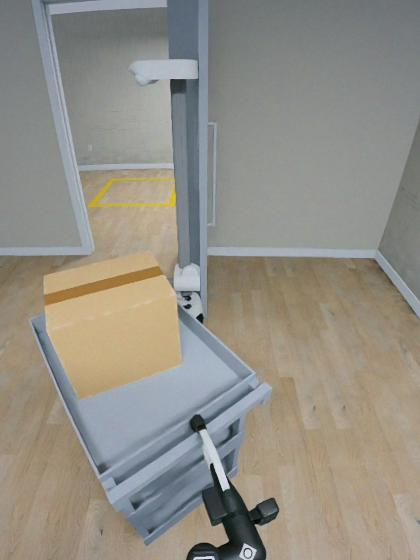

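>>> move --blocking false --r2 '{"base": {"translate_m": 0.14}, "pace": "default", "contact_limits": {"translate_m": 0.4}}' --cameras '[]'

>>> wait --seconds 4 --cameras '["r2_head_camera"]'

Scene clock: 1373.53 s.
move: r2 moving
r1.base_odometry: x=-2.558 y=-0.234 heading=+1.977
r1.turned_by_wheels: +0.000
r1.turned_by_imu: +0.000
r1.base_tilt: forward=-1.6 right=+1.2
r1.lidar_m: 2.81 2.95 0.69 0.52 0.91 1.98 1.90 - 0.25 0.43 1.32 1.42
r1.base_status: not commanded
r1.joint_positions: lift_m=+0.124 arm_m=+0.000 wrist_yaw_rad=+3.194 wrist_pitch_rad=+0.002 wrist_roll_rad=+0.000 gripper_m=+0.056
r1.joint_status: not commanded
r1.measured_speeds: translate_m=+0.000 strafe_m=+0.000 rotate_rad=+0.000 lift_m=+0.000 arm_m=+0.000 wrist_yaw_rad=+0.000 wrist_pitch_rad=+0.000 wrist_roll_rad=+0.000
r1.motor_effort: lift_m=+20(20) arm_m=+4(4) wheel_0=+2(3) wheel_1=+0(0) wheel_2=+0(0)
r1.servo_current: wrist_yaw_rad=59(59) wrist_pitch_rad=46(46) wrist_roll_rad=52(59) gripper_m=46(46)
r1.hand_pose: x=-0.1217 y=+0.0722 z=+0.3018 quat_wxyz=(-0.026, -0.001, +0.000, +1.000) (m; r1's base frame)
r1.wrist_depth_mm: - 134 - - - - - / - 133 135 - - - - / - 131 152 - - - - / - 135 202 - - - - / 294 1708 - - - 1808 1756 / 297 1025 197 1205 196 1182 1118 / 297 303 759 798 798 - 809
r2.base_odometry: x=-1.989 y=+0.293 heading=-2.907
r2.turned_by_wheels: +0.000
r2.turned_by_imu: +0.000
r2.base_tilt: forward=-0.7 right=+0.1
r2.lidar_m: 0.31 0.31 3.16 3.06 3.22 3.30 3.21 2.23 1.68 1.64 1.75 0.52
r2.base_status: translate_m moving
r2.joint_positions: lift_m=+0.690 arm_m=+0.000 wrist_yaw_rad=+0.298 wrist_pitch_rad=+0.003 wrist_roll_rad=+1.569 gripper_m=+0.001
r2.joint_status: not commanded
r2.measured_speeds: translate_m=+0.120 strafe_m=-0.001 rotate_rad=-0.005 lift_m=+0.000 arm_m=+0.000 wrist_yaw_rad=-0.027 wrist_pitch_rad=+0.000 wrist_roll_rad=+0.000
r2.motor_effort: lift_m=+21(21) arm_m=-1(4) wheel_0=+6(10) wheel_1=+9(9) wheel_2=-20(20)
r2.servo_current: wrist_yaw_rad=46(59) wrist_pitch_rad=46(46) wrist_roll_rad=39(65) gripper_m=59(72)
r2.contact_limits: translate_m 0.4
r2.hand_pose: x=+0.4722 y=+0.0012 z=+0.8672 quat_wxyz=(+0.700, +0.698, +0.106, +0.104) (m; r2's base frame)
r2.wrist_depth_mm: - - - 240 296 1576 1138 / - - - 216 286 297 312 / - 1537 - 201 266 1255 - / - - - 193 252 1308 - / - - 445 181 240 - - / - 442 189 171 186 - - / - - 433 112 220 - -
pictures: none
No camera images: "cameras" was empty.

Scene clock: 1374.80 s.
earlier move: r2 done
r1.base_odometry: x=-2.558 y=-0.234 heading=+1.977
r1.turned_by_wheels: +0.000
r1.turned_by_imu: +0.000
r1.base_tilt: forward=-1.6 right=+1.2
r1.lidar_m: 2.80 2.93 0.52 0.43 0.78 1.95 1.89 - 0.25 0.42 1.33 1.43
r1.base_status: not commanded
r1.joint_positions: lift_m=+0.124 arm_m=+0.000 wrist_yaw_rad=+3.194 wrist_pitch_rad=+0.002 wrist_roll_rad=+0.000 gripper_m=+0.056
r1.joint_status: not commanded
r1.measured_speeds: translate_m=+0.000 strafe_m=+0.000 rotate_rad=+0.000 lift_m=+0.000 arm_m=+0.000 wrist_yaw_rad=+0.000 wrist_pitch_rad=+0.000 wrist_roll_rad=+0.000
r1.motor_effort: lift_m=+20(20) arm_m=+4(4) wheel_0=+2(3) wheel_1=+0(1) wheel_2=+0(0)
r1.servo_current: wrist_yaw_rad=52(72) wrist_pitch_rad=46(52) wrist_roll_rad=46(59) gripper_m=39(46)
r1.hand_pose: x=-0.1217 y=+0.0722 z=+0.3018 quat_wxyz=(-0.026, -0.001, +0.000, +1.000) (m; r1's base frame)
r1.wrist_depth_mm: - 134 - - - - - / - 133 134 - - - - / - 131 152 - - - - / - 135 202 - - - - / 296 1756 - - - 1808 1756 / 297 1008 197 1205 196 1160 1138 / 298 303 759 798 788 - 809
r2.base_odometry: x=-2.095 y=+0.267 heading=-2.906
r2.turned_by_wheels: +0.000
r2.turned_by_imu: +0.000
r2.base_tilt: forward=-0.6 right=+0.1
r2.lidar_m: 0.31 0.27 3.14 3.03 3.20 3.39 3.32 2.25 1.70 1.64 1.74 0.55
r2.base_status: done
r2.joint_positions: lift_m=+0.690 arm_m=+0.000 wrist_yaw_rad=+0.293 wrist_pitch_rad=+0.003 wrist_roll_rad=+1.569 gripper_m=+0.001
r2.joint_status: not commanded
r2.measured_speeds: translate_m=+0.000 strafe_m=+0.000 rotate_rad=+0.000 lift_m=+0.000 arm_m=+0.000 wrist_yaw_rad=+0.000 wrist_pitch_rad=+0.000 wrist_roll_rad=+0.000
r2.motor_effort: lift_m=+21(21) arm_m=+4(4) wheel_0=-2(10) wheel_1=+4(11) wheel_2=-5(23)
r2.servo_current: wrist_yaw_rad=52(65) wrist_pitch_rad=46(52) wrist_roll_rad=59(65) gripper_m=59(72)
r2.contact_limits: translate_m 0.4
r2.hand_pose: x=+0.4722 y=-0.0005 z=+0.8672 quat_wxyz=(+0.700, +0.699, +0.104, +0.102) (m; r2's base frame)
r2.wrist_depth_mm: - - - 258 - 1756 1182 / - - - 236 315 324 325 / - 1366 - 213 286 1229 1138 / - - - 202 262 1255 - / - - 449 188 245 - - / - 442 190 173 189 - - / - - 424 112 215 - -
wait: 1.27 of 4 s (r2 has come to rest)
pictures: r2_head_camera
Images, in order (width x height): r2_head_camera 420x560.

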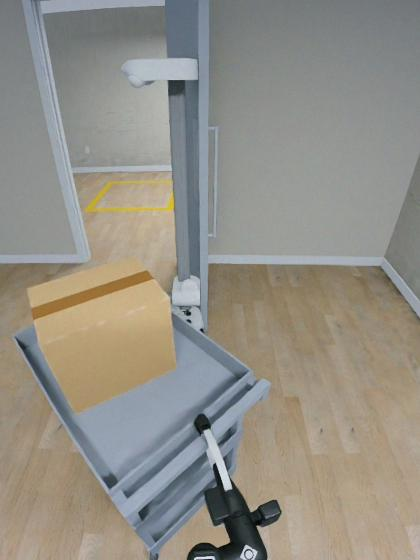

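>>> move --blocking false --r2 '{"base": {"translate_m": 0.09, "strafe_m": -0.04}, "pace": "default", "contact_limits": {"translate_m": 0.4}}' --cameras '[]'

>>> wait --seconds 3 --cameras '["r2_head_camera"]'

Scene clock: 1401.23 s.
move: r2 moving
r1.base_odometry: x=-2.558 y=-0.234 heading=+1.977
r1.turned_by_wheels: +0.000
r1.turned_by_imu: +0.000
r1.base_tilt: forward=-1.6 right=+1.3
r1.lidar_m: 2.80 2.97 0.47 0.42 0.73 1.96 1.88 - 0.25 0.43 1.29 1.41
r1.base_status: not commanded
r1.joint_positions: lift_m=+0.124 arm_m=+0.000 wrist_yaw_rad=+3.194 wrist_pitch_rad=+0.002 wrist_roll_rad=+0.000 gripper_m=+0.056
r1.joint_status: not commanded
r1.measured_speeds: translate_m=+0.000 strafe_m=+0.000 rotate_rad=+0.000 lift_m=+0.000 arm_m=+0.000 wrist_yaw_rad=+0.000 wrist_pitch_rad=+0.000 wrist_roll_rad=+0.000
r1.motor_effort: lift_m=+20(20) arm_m=+4(4) wheel_0=+2(3) wheel_1=+0(0) wheel_2=+0(0)
r1.servo_current: wrist_yaw_rad=46(59) wrist_pitch_rad=52(52) wrist_roll_rad=39(72) gripper_m=39(46)
r1.hand_pose: x=-0.1217 y=+0.0722 z=+0.3018 quat_wxyz=(-0.026, -0.001, +0.000, +1.000) (m; r1's base frame)
r1.wrist_depth_mm: - 134 - - - - - / - 133 134 - - - - / - 131 152 - - - - / - 135 202 - - - - / 296 1756 - - - 1808 1756 / 297 1025 196 1205 196 1160 1138 / 298 304 759 798 798 - 809
r2.base_odometry: x=-2.128 y=+0.274 heading=-2.906
r2.turned_by_wheels: +0.000
r2.turned_by_imu: +0.001
r2.base_tilt: forward=-0.7 right=+0.0
r2.lidar_m: 0.31 0.29 3.16 3.06 3.25 3.42 3.38 2.23 1.70 1.63 1.74 0.51
r2.base_status: translate_m moving; strafe_m moving
r2.joint_positions: lift_m=+0.690 arm_m=+0.000 wrist_yaw_rad=+0.296 wrist_pitch_rad=+0.003 wrist_roll_rad=+1.569 gripper_m=+0.001
r2.joint_status: not commanded
r2.measured_speeds: translate_m=+0.120 strafe_m=-0.056 rotate_rad=+0.000 lift_m=+0.000 arm_m=+0.000 wrist_yaw_rad=+0.035 wrist_pitch_rad=+0.000 wrist_roll_rad=+0.000
r2.motor_effort: lift_m=+21(21) arm_m=+4(4) wheel_0=+10(11) wheel_1=+7(8) wheel_2=-13(18)
r2.servo_current: wrist_yaw_rad=46(65) wrist_pitch_rad=46(46) wrist_roll_rad=39(52) gripper_m=72(72)
r2.contact_limits: translate_m 0.4
r2.hand_pose: x=+0.4722 y=+0.0005 z=+0.8672 quat_wxyz=(+0.700, +0.698, +0.105, +0.103) (m; r2's base frame)
r2.wrist_depth_mm: - - - 264 - 1808 1229 / - - - 237 314 327 325 / - 1336 - 216 285 1205 1098 / - - - 199 263 1229 - / - - 455 188 245 - - / - 445 189 171 190 - - / - - 421 112 215 - -
pictures: none
No camera images: "cameras" was empty.

Scene clock: 1402.20 s.
earlier move: r2 done
r1.base_odometry: x=-2.558 y=-0.234 heading=+1.977
r1.turned_by_wheels: +0.000
r1.turned_by_imu: +0.000
r1.base_tilt: forward=-1.7 right=+1.3
r1.lidar_m: 2.80 2.94 0.40 0.41 0.69 1.98 1.89 - 0.25 0.41 1.33 1.40
r1.base_status: not commanded
r1.joint_positions: lift_m=+0.124 arm_m=+0.000 wrist_yaw_rad=+3.194 wrist_pitch_rad=+0.002 wrist_roll_rad=+0.000 gripper_m=+0.056
r1.joint_status: not commanded
r1.measured_speeds: translate_m=+0.000 strafe_m=+0.000 rotate_rad=+0.000 lift_m=+0.000 arm_m=+0.000 wrist_yaw_rad=+0.000 wrist_pitch_rad=+0.000 wrist_roll_rad=+0.000
r1.motor_effort: lift_m=+20(20) arm_m=+4(4) wheel_0=+3(3) wheel_1=+0(1) wheel_2=+0(0)
r1.servo_current: wrist_yaw_rad=39(65) wrist_pitch_rad=39(52) wrist_roll_rad=26(72) gripper_m=46(46)
r1.hand_pose: x=-0.1217 y=+0.0722 z=+0.3018 quat_wxyz=(-0.026, -0.001, +0.000, +1.000) (m; r1's base frame)
r1.wrist_depth_mm: - 134 - - - - - / - 133 134 - - - - / - 131 152 - - - - / - 135 202 - - - - / 296 1756 - - - 1808 1756 / 298 1025 197 1205 195 1160 1118 / 298 303 750 809 788 - 809
r2.base_odometry: x=-2.192 y=+0.285 heading=-2.906
r2.turned_by_wheels: +0.000
r2.turned_by_imu: +0.001
r2.base_tilt: forward=-0.7 right=+0.0
r2.lidar_m: 0.33 0.28 3.15 3.07 3.27 3.47 3.40 2.16 1.65 1.59 1.70 0.59
r2.base_status: done
r2.joint_positions: lift_m=+0.690 arm_m=+0.000 wrist_yaw_rad=+0.302 wrist_pitch_rad=+0.003 wrist_roll_rad=+1.569 gripper_m=+0.001
r2.joint_status: not commanded
r2.measured_speeds: translate_m=+0.000 strafe_m=+0.000 rotate_rad=+0.000 lift_m=+0.000 arm_m=+0.000 wrist_yaw_rad=+0.000 wrist_pitch_rad=+0.000 wrist_roll_rad=+0.000
r2.motor_effort: lift_m=+21(21) arm_m=+4(4) wheel_0=+4(13) wheel_1=+5(8) wheel_2=+0(18)
r2.servo_current: wrist_yaw_rad=39(65) wrist_pitch_rad=46(46) wrist_roll_rad=39(59) gripper_m=59(72)
r2.contact_limits: translate_m 0.4
r2.hand_pose: x=+0.4722 y=+0.0024 z=+0.8672 quat_wxyz=(+0.700, +0.698, +0.107, +0.106) (m; r2's base frame)
r2.wrist_depth_mm: - - - 268 - 1618 1205 / - - - 251 324 334 334 / - 1281 - 228 300 1138 1060 / - - - 209 270 1138 - / - - - 191 249 - - / - 442 189 175 188 - - / - - 418 112 216 - -
wait: 0.97 of 3 s (r2 has come to rest)
pictures: r2_head_camera
Images, in order (width x height): r2_head_camera 420x560.

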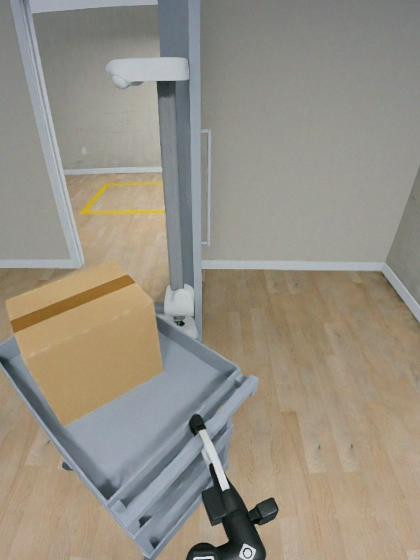

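>>> wait --seconds 0 --cameras '["r2_head_camera"]'

Scene clock: 1426.10 s.
r1.base_odometry: x=-2.558 y=-0.234 heading=+1.977
r1.turned_by_wheels: +0.000
r1.turned_by_imu: +0.000
r1.base_tilt: forward=-1.6 right=+1.3
r1.lidar_m: 2.81 2.94 0.41 0.40 0.68 1.95 1.88 - 0.25 0.43 1.31 1.41
r1.base_status: not commanded
r1.joint_positions: lift_m=+0.124 arm_m=+0.000 wrist_yaw_rad=+3.194 wrist_pitch_rad=+0.002 wrist_roll_rad=+0.000 gripper_m=+0.056
r1.joint_status: not commanded
r1.measured_speeds: translate_m=+0.000 strafe_m=+0.000 rotate_rad=+0.000 lift_m=+0.000 arm_m=+0.000 wrist_yaw_rad=+0.000 wrist_pitch_rad=+0.000 wrist_roll_rad=+0.000
r1.motor_effort: lift_m=+20(20) arm_m=+4(4) wheel_0=+2(3) wheel_1=+0(1) wheel_2=+0(0)
r1.servo_current: wrist_yaw_rad=39(65) wrist_pitch_rad=39(52) wrist_roll_rad=59(72) gripper_m=33(46)
r1.hand_pose: x=-0.1217 y=+0.0722 z=+0.3018 quat_wxyz=(-0.026, -0.001, +0.000, +1.000) (m; r1's base frame)
r1.wrist_depth_mm: - 134 - - - - - / - 133 134 - - - - / - 131 152 - - - - / - 135 202 - - - - / 296 1756 - - - 1808 1708 / 298 1025 197 1182 196 1160 1118 / 298 303 759 798 788 - 798
r2.base_odometry: x=-2.192 y=+0.285 heading=-2.906
r2.turned_by_wheels: +0.000
r2.turned_by_imu: +0.000
r2.base_tilt: forward=-0.7 right=+0.0
r2.lidar_m: 0.30 0.27 3.15 3.08 3.28 3.47 3.42 2.23 1.67 1.58 1.69 0.59
r2.base_status: done
r2.joint_positions: lift_m=+0.690 arm_m=+0.000 wrist_yaw_rad=+0.302 wrist_pitch_rad=+0.003 wrist_roll_rad=+1.569 gripper_m=+0.001
r2.joint_status: not commanded
r2.measured_speeds: translate_m=+0.000 strafe_m=+0.000 rotate_rad=+0.000 lift_m=+0.000 arm_m=+0.000 wrist_yaw_rad=+0.000 wrist_pitch_rad=+0.000 wrist_roll_rad=+0.000
r2.motor_effort: lift_m=+21(21) arm_m=+4(4) wheel_0=+3(13) wheel_1=+4(8) wheel_2=+0(18)
r2.servo_current: wrist_yaw_rad=46(65) wrist_pitch_rad=33(46) wrist_roll_rad=46(59) gripper_m=65(72)
r2.contact_limits: translate_m 0.4
r2.hand_pose: x=+0.4722 y=+0.0024 z=+0.8672 quat_wxyz=(+0.700, +0.698, +0.107, +0.106) (m; r2's base frame)
r2.wrist_depth_mm: - - - 270 - 1618 1182 / - - - 252 324 334 334 / - 1255 - 228 300 1138 1060 / - - - 208 270 1182 - / - - - 191 249 - - / - 442 189 175 189 - - / - - 421 112 216 - -
pictures: r2_head_camera
Images, in order (width x height): r2_head_camera 420x560.

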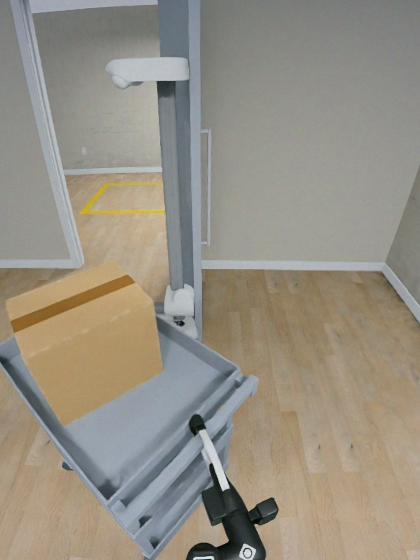

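>>> move --r2 '{"base": {"translate_m": 0.19, "strafe_m": 0.165}, "contact_limits": {"translate_m": 0.4}}' --blocking false --cameras '[]'

>>> wait --seconds 4 --cameras '["r2_head_camera"]'

Scene clock: 1464.13 s.
move: r2 moving
r1.base_odometry: x=-2.558 y=-0.234 heading=+1.977
r1.turned_by_wheels: +0.000
r1.turned_by_imu: +0.000
r1.base_tilt: forward=-1.6 right=+1.2
r1.lidar_m: 2.79 2.94 0.38 0.40 0.65 1.94 1.88 - 0.25 0.41 1.30 1.38
r1.base_status: not commanded
r1.joint_positions: lift_m=+0.124 arm_m=+0.000 wrist_yaw_rad=+3.194 wrist_pitch_rad=+0.002 wrist_roll_rad=+0.000 gripper_m=+0.056
r1.joint_status: not commanded
r1.measured_speeds: translate_m=+0.000 strafe_m=+0.000 rotate_rad=+0.000 lift_m=+0.000 arm_m=+0.000 wrist_yaw_rad=+0.000 wrist_pitch_rad=+0.000 wrist_roll_rad=+0.000
r1.motor_effort: lift_m=+20(20) arm_m=+4(4) wheel_0=+2(3) wheel_1=+0(1) wheel_2=+0(0)
r1.servo_current: wrist_yaw_rad=39(65) wrist_pitch_rad=46(52) wrist_roll_rad=65(65) gripper_m=33(46)
r1.hand_pose: x=-0.1217 y=+0.0722 z=+0.3018 quat_wxyz=(-0.026, -0.001, +0.000, +1.000) (m; r1's base frame)
r1.wrist_depth_mm: - 134 - - - - - / - 133 134 - - - - / - 131 152 - - - - / - 135 202 - - - - / 296 1708 - - 1983 1808 1756 / 297 1008 197 1205 195 1160 1138 / 298 303 759 809 788 - 798
r2.base_odometry: x=-2.211 y=+0.258 heading=-2.907
r2.turned_by_wheels: -0.002
r2.turned_by_imu: -0.002
r2.base_tilt: forward=-0.7 right=+0.1
r2.lidar_m: 0.27 0.25 3.16 3.05 3.24 3.46 3.45 2.24 1.67 1.62 1.73 0.57
r2.base_status: translate_m moving; strafe_m moving
r2.joint_positions: lift_m=+0.690 arm_m=+0.000 wrist_yaw_rad=+0.291 wrist_pitch_rad=+0.003 wrist_roll_rad=+1.569 gripper_m=+0.001
r2.joint_status: not commanded
r2.measured_speeds: translate_m=+0.098 strafe_m=+0.084 rotate_rad=-0.004 lift_m=+0.000 arm_m=+0.000 wrist_yaw_rad=-0.051 wrist_pitch_rad=+0.000 wrist_roll_rad=+0.000
r2.motor_effort: lift_m=+21(21) arm_m=+4(4) wheel_0=-10(10) wheel_1=+11(12) wheel_2=-17(17)
r2.servo_current: wrist_yaw_rad=52(59) wrist_pitch_rad=39(52) wrist_roll_rad=52(59) gripper_m=59(72)
r2.contact_limits: translate_m 0.4
r2.hand_pose: x=+0.4722 y=-0.0009 z=+0.8672 quat_wxyz=(+0.700, +0.699, +0.104, +0.102) (m; r2's base frame)
r2.wrist_depth_mm: - - - 283 - 1756 1205 / - - - 262 330 1464 1160 / - - - 227 306 1098 1042 / - - - 208 271 1160 - / - - - 186 247 - - / - 439 187 167 185 - - / - 418 413 112 209 - -
pictures: none
No camera images: "cameras" was empty.

Scene clock: 1465.93 s.
earlier move: r2 done
r1.base_odometry: x=-2.558 y=-0.234 heading=+1.977
r1.turned_by_wheels: +0.000
r1.turned_by_imu: +0.000
r1.base_tilt: forward=-1.6 right=+1.2
r1.lidar_m: 2.80 0.26 0.28 0.30 0.51 1.97 1.89 - 0.25 0.43 1.31 1.40
r1.base_status: not commanded
r1.joint_positions: lift_m=+0.124 arm_m=+0.000 wrist_yaw_rad=+3.194 wrist_pitch_rad=+0.002 wrist_roll_rad=+0.000 gripper_m=+0.056
r1.joint_status: not commanded
r1.measured_speeds: translate_m=+0.000 strafe_m=+0.000 rotate_rad=+0.000 lift_m=+0.000 arm_m=+0.000 wrist_yaw_rad=+0.000 wrist_pitch_rad=+0.000 wrist_roll_rad=+0.000
r1.motor_effort: lift_m=+20(20) arm_m=+4(4) wheel_0=+2(4) wheel_1=+0(1) wheel_2=+0(0)
r1.servo_current: wrist_yaw_rad=46(65) wrist_pitch_rad=39(52) wrist_roll_rad=59(65) gripper_m=46(52)
r1.hand_pose: x=-0.1217 y=+0.0722 z=+0.3018 quat_wxyz=(-0.026, -0.001, +0.000, +1.000) (m; r1's base frame)
r1.wrist_depth_mm: - 134 - - - - - / - 133 134 - - - - / - 131 152 - - - - / - 135 202 - - - - / 296 1756 - - - 1808 1756 / 297 1042 196 1205 195 1160 1138 / 298 303 759 798 798 - 809
r2.base_odometry: x=-2.338 y=+0.081 heading=-2.906
r2.turned_by_wheels: +0.001
r2.turned_by_imu: -0.045
r2.base_tilt: forward=-0.7 right=+0.1
r2.lidar_m: 0.30 0.26 3.06 2.93 3.04 3.75 3.67 2.53 1.83 1.75 1.84 0.61
r2.base_status: done
r2.joint_positions: lift_m=+0.690 arm_m=+0.000 wrist_yaw_rad=+0.302 wrist_pitch_rad=+0.003 wrist_roll_rad=+1.569 gripper_m=+0.001
r2.joint_status: not commanded
r2.measured_speeds: translate_m=+0.000 strafe_m=+0.000 rotate_rad=+0.000 lift_m=+0.000 arm_m=+0.000 wrist_yaw_rad=+0.000 wrist_pitch_rad=+0.000 wrist_roll_rad=+0.000
r2.motor_effort: lift_m=+21(21) arm_m=+4(4) wheel_0=-2(24) wheel_1=+4(12) wheel_2=-7(26)
r2.servo_current: wrist_yaw_rad=52(98) wrist_pitch_rad=39(52) wrist_roll_rad=52(59) gripper_m=65(72)
r2.contact_limits: translate_m 0.4
r2.hand_pose: x=+0.4722 y=+0.0024 z=+0.8672 quat_wxyz=(+0.700, +0.698, +0.107, +0.106) (m; r2's base frame)
r2.wrist_depth_mm: - - - 289 - 1618 1182 / - - 1060 268 343 351 353 / - - - 238 312 931 878 / - - - 215 277 1661 - / - - - 195 252 - - / - 445 189 176 189 - - / - - 418 112 214 - -
wait: 1.80 of 4 s (r2 has come to rest)
pictures: r2_head_camera
Images, in order (width x height): r2_head_camera 420x560.

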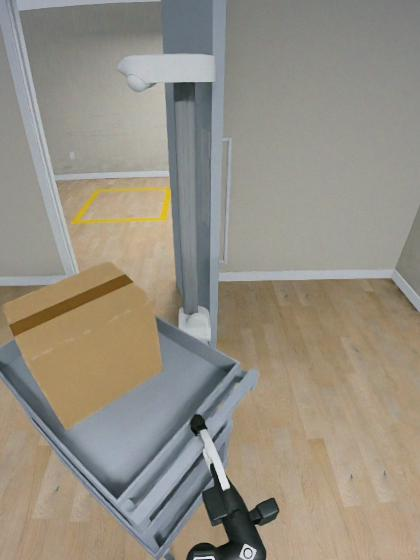

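>>> wait --seconds 0 --cameras '["r1_head_left_camera"]'

Scene clock: 1530.47 s.
r1.base_odometry: x=-2.558 y=-0.234 heading=+1.977
r1.turned_by_wheels: +0.000
r1.turned_by_imu: +0.000
r1.base_tilt: forward=-1.6 right=+1.3
r1.lidar_m: 2.80 0.28 0.25 0.33 0.52 1.95 1.90 - 0.25 0.41 1.33 1.38
r1.base_status: not commanded
r1.joint_positions: lift_m=+0.124 arm_m=+0.000 wrist_yaw_rad=+3.194 wrist_pitch_rad=+0.002 wrist_roll_rad=+0.000 gripper_m=+0.056
r1.joint_status: not commanded
r1.measured_speeds: translate_m=+0.000 strafe_m=+0.000 rotate_rad=+0.000 lift_m=+0.000 arm_m=+0.000 wrist_yaw_rad=+0.000 wrist_pitch_rad=+0.000 wrist_roll_rad=+0.000
r1.motor_effort: lift_m=+20(20) arm_m=+4(4) wheel_0=+2(4) wheel_1=+0(1) wheel_2=+0(0)
r1.servo_current: wrist_yaw_rad=59(65) wrist_pitch_rad=46(52) wrist_roll_rad=46(65) gripper_m=46(52)
r1.hand_pose: x=-0.1217 y=+0.0722 z=+0.3018 quat_wxyz=(-0.026, -0.001, +0.000, +1.000) (m; r1's base frame)
r1.wrist_depth_mm: - 134 - - - - - / - 133 134 - - - - / - 131 152 - - - - / - 135 202 - - - - / 296 1808 - - 1983 1808 1708 / 298 1025 197 1205 196 1160 1118 / 297 303 759 809 788 - 809
r2.base_odometry: x=-2.338 y=+0.081 heading=-2.906
r2.turned_by_wheels: +0.000
r2.turned_by_imu: +0.000
r2.base_tilt: forward=-0.6 right=+0.1
r2.lidar_m: 0.30 0.28 3.02 2.92 3.04 3.74 3.66 2.53 1.85 1.77 1.84 0.60
r2.base_status: done
r2.joint_positions: lift_m=+0.690 arm_m=+0.000 wrist_yaw_rad=+0.302 wrist_pitch_rad=+0.003 wrist_roll_rad=+1.569 gripper_m=+0.001
r2.joint_status: not commanded
r2.measured_speeds: translate_m=+0.000 strafe_m=+0.000 rotate_rad=+0.000 lift_m=+0.000 arm_m=+0.000 wrist_yaw_rad=+0.000 wrist_pitch_rad=+0.000 wrist_roll_rad=+0.000
r2.motor_effort: lift_m=+21(21) arm_m=+4(4) wheel_0=-1(24) wheel_1=+4(12) wheel_2=-7(26)
r2.servo_current: wrist_yaw_rad=39(98) wrist_pitch_rad=39(52) wrist_roll_rad=46(59) gripper_m=59(72)
r2.contact_limits: translate_m 0.4
r2.hand_pose: x=+0.4722 y=+0.0024 z=+0.8672 quat_wxyz=(+0.700, +0.698, +0.107, +0.106) (m; r2's base frame)
r2.wrist_depth_mm: - - - 290 - 1576 1182 / - - 1078 270 343 351 353 / - - - 240 312 931 891 / - - - 215 277 1661 - / - - - 196 253 - - / - 449 189 176 190 - - / - - 418 112 213 - -
pictures: r1_head_left_camera
Images, in order (width x height): r1_head_left_camera 420x672.

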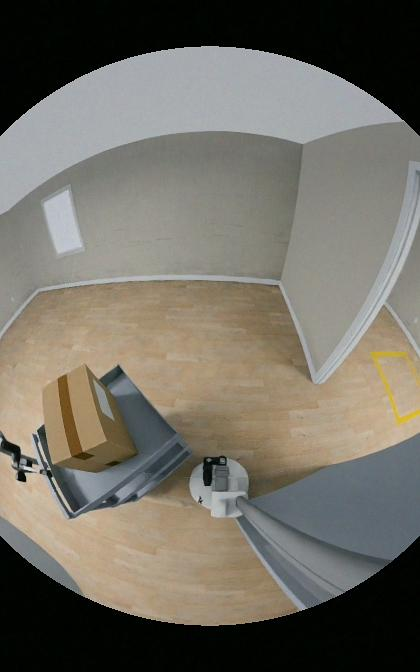

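>>> move --r2 '{"base": {"translate_m": 0.19, "strafe_m": 0.21}, "contact_limits": {"translate_m": 0.4}}' --blocking false --cameras '[]'

>>> wait --seconds 4 --cameras '["r2_head_camera"]'

Scene clock: 1547.23 s.
move: r2 moving
r1.base_odometry: x=-2.558 y=-0.234 heading=+1.977
r1.turned_by_wheels: +0.000
r1.turned_by_imu: +0.000
r1.base_tilt: forward=-1.6 right=+1.2
r1.lidar_m: 2.81 0.26 0.25 0.31 0.51 1.97 1.89 - 0.25 0.40 1.33 1.40
r1.base_status: not commanded
r1.joint_positions: lift_m=+0.124 arm_m=+0.000 wrist_yaw_rad=+3.194 wrist_pitch_rad=+0.002 wrist_roll_rad=+0.000 gripper_m=+0.056
r1.joint_status: not commanded
r1.measured_speeds: translate_m=+0.000 strafe_m=+0.000 rotate_rad=+0.000 lift_m=+0.000 arm_m=+0.000 wrist_yaw_rad=+0.000 wrist_pitch_rad=+0.000 wrist_roll_rad=+0.000
r1.motor_effort: lift_m=+20(20) arm_m=+4(4) wheel_0=+2(3) wheel_1=+0(0) wheel_2=+0(1)
r1.servo_current: wrist_yaw_rad=46(78) wrist_pitch_rad=39(46) wrist_roll_rad=46(52) gripper_m=39(46)
r1.hand_pose: x=-0.1217 y=+0.0722 z=+0.3018 quat_wxyz=(-0.026, -0.001, +0.000, +1.000) (m; r1's base frame)
r1.wrist_depth_mm: - 134 - - - - - / - 133 134 - - - - / - 131 152 - - - - / - 135 202 - - - - / 296 1756 - - - 1808 1756 / 297 1008 196 1205 195 1160 1118 / 297 303 759 809 788 - 798
r2.base_odometry: x=-2.353 y=+0.053 heading=-2.907
r2.turned_by_wheels: -0.001
r2.turned_by_imu: -0.001
r2.base_tilt: forward=-0.7 right=+0.1
r2.lidar_m: 0.30 0.25 3.03 2.91 3.03 3.76 3.69 2.57 1.85 1.76 1.83 0.58
r2.base_status: translate_m moving; strafe_m moving
r2.joint_positions: lift_m=+0.690 arm_m=+0.000 wrist_yaw_rad=+0.293 wrist_pitch_rad=+0.003 wrist_roll_rad=+1.569 gripper_m=+0.001
r2.joint_status: not commanded
r2.measured_speeds: translate_m=+0.085 strafe_m=+0.091 rotate_rad=+0.004 lift_m=+0.000 arm_m=+0.000 wrist_yaw_rad=-0.015 wrist_pitch_rad=+0.000 wrist_roll_rad=+0.000
r2.motor_effort: lift_m=+21(21) arm_m=+4(4) wheel_0=-8(8) wheel_1=+13(13) wheel_2=-17(18)
r2.servo_current: wrist_yaw_rad=46(65) wrist_pitch_rad=39(46) wrist_roll_rad=52(59) gripper_m=59(59)
r2.contact_limits: translate_m 0.4
r2.hand_pose: x=+0.4722 y=-0.0004 z=+0.8672 quat_wxyz=(+0.700, +0.699, +0.104, +0.102) (m; r2's base frame)
r2.wrist_depth_mm: - - - 296 - 1661 1229 / - - 1060 271 345 349 1098 / - - - 238 315 904 820 / - - - 211 277 - - / - - - 191 251 1921 - / - 442 189 167 183 - - / - 424 415 112 210 - -
pictures: none
No camera images: "cameras" was empty.

Scene clock: 1549.13 s.
earlier move: r2 done
r1.base_odometry: x=-2.558 y=-0.234 heading=+1.977
r1.turned_by_wheels: +0.000
r1.turned_by_imu: +0.000
r1.base_tilt: forward=-1.6 right=+1.3
r1.lidar_m: 0.25 0.25 0.25 0.25 2.65 1.99 1.86 - 0.25 0.42 1.31 1.37
r1.base_status: not commanded
r1.joint_positions: lift_m=+0.124 arm_m=+0.000 wrist_yaw_rad=+3.194 wrist_pitch_rad=+0.002 wrist_roll_rad=+0.000 gripper_m=+0.056
r1.joint_status: not commanded
r1.measured_speeds: translate_m=+0.000 strafe_m=+0.000 rotate_rad=+0.000 lift_m=+0.000 arm_m=+0.000 wrist_yaw_rad=+0.000 wrist_pitch_rad=+0.000 wrist_roll_rad=+0.000
r1.motor_effort: lift_m=+20(20) arm_m=+4(4) wheel_0=+3(3) wheel_1=+0(1) wheel_2=+0(1)
r1.servo_current: wrist_yaw_rad=52(78) wrist_pitch_rad=33(46) wrist_roll_rad=46(65) gripper_m=39(46)
r1.hand_pose: x=-0.1217 y=+0.0722 z=+0.3018 quat_wxyz=(-0.026, -0.001, +0.000, +1.000) (m; r1's base frame)
r1.wrist_depth_mm: - 134 - - - - - / - 133 134 - - - - / - 131 152 - - - - / - 135 202 - - - - / 296 1708 - - - 1808 1756 / 297 1008 197 1205 195 1160 1118 / 296 304 759 798 798 - 798
r2.base_odometry: x=-2.474 y=-0.168 heading=-2.906
r2.turned_by_wheels: +0.001
r2.turned_by_imu: -0.001
r2.base_tilt: forward=-0.7 right=+0.1
r2.lidar_m: 0.33 0.29 2.82 2.72 2.84 3.88 3.88 2.82 2.06 1.96 2.06 0.55
r2.base_status: done
r2.joint_positions: lift_m=+0.690 arm_m=+0.000 wrist_yaw_rad=+0.300 wrist_pitch_rad=+0.003 wrist_roll_rad=+1.569 gripper_m=+0.001
r2.joint_status: not commanded
r2.measured_speeds: translate_m=+0.000 strafe_m=+0.000 rotate_rad=+0.000 lift_m=+0.000 arm_m=+0.000 wrist_yaw_rad=+0.000 wrist_pitch_rad=+0.000 wrist_roll_rad=+0.000
r2.motor_effort: lift_m=+21(21) arm_m=+4(4) wheel_0=-2(16) wheel_1=+2(13) wheel_2=-3(19)
r2.servo_current: wrist_yaw_rad=39(72) wrist_pitch_rad=39(46) wrist_roll_rad=46(59) gripper_m=65(65)
r2.contact_limits: translate_m 0.4
r2.hand_pose: x=+0.4722 y=+0.0016 z=+0.8672 quat_wxyz=(+0.700, +0.698, +0.106, +0.105) (m; r2's base frame)
r2.wrist_depth_mm: - - 842 254 322 683 661 / - - - 237 317 338 338 / 1808 - - 219 282 1808 - / 1863 - - 204 266 - - / 1983 - 455 191 248 - - / - 449 190 178 190 - - / - - 430 112 222 - -
wait: 1.90 of 4 s (r2 has come to rest)
pictures: r2_head_camera
Images, in order (width x height): r2_head_camera 420x560.

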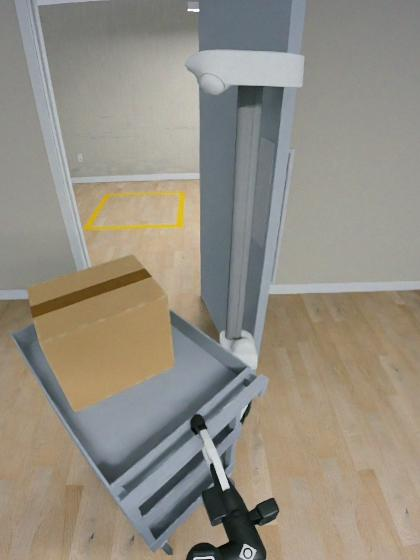

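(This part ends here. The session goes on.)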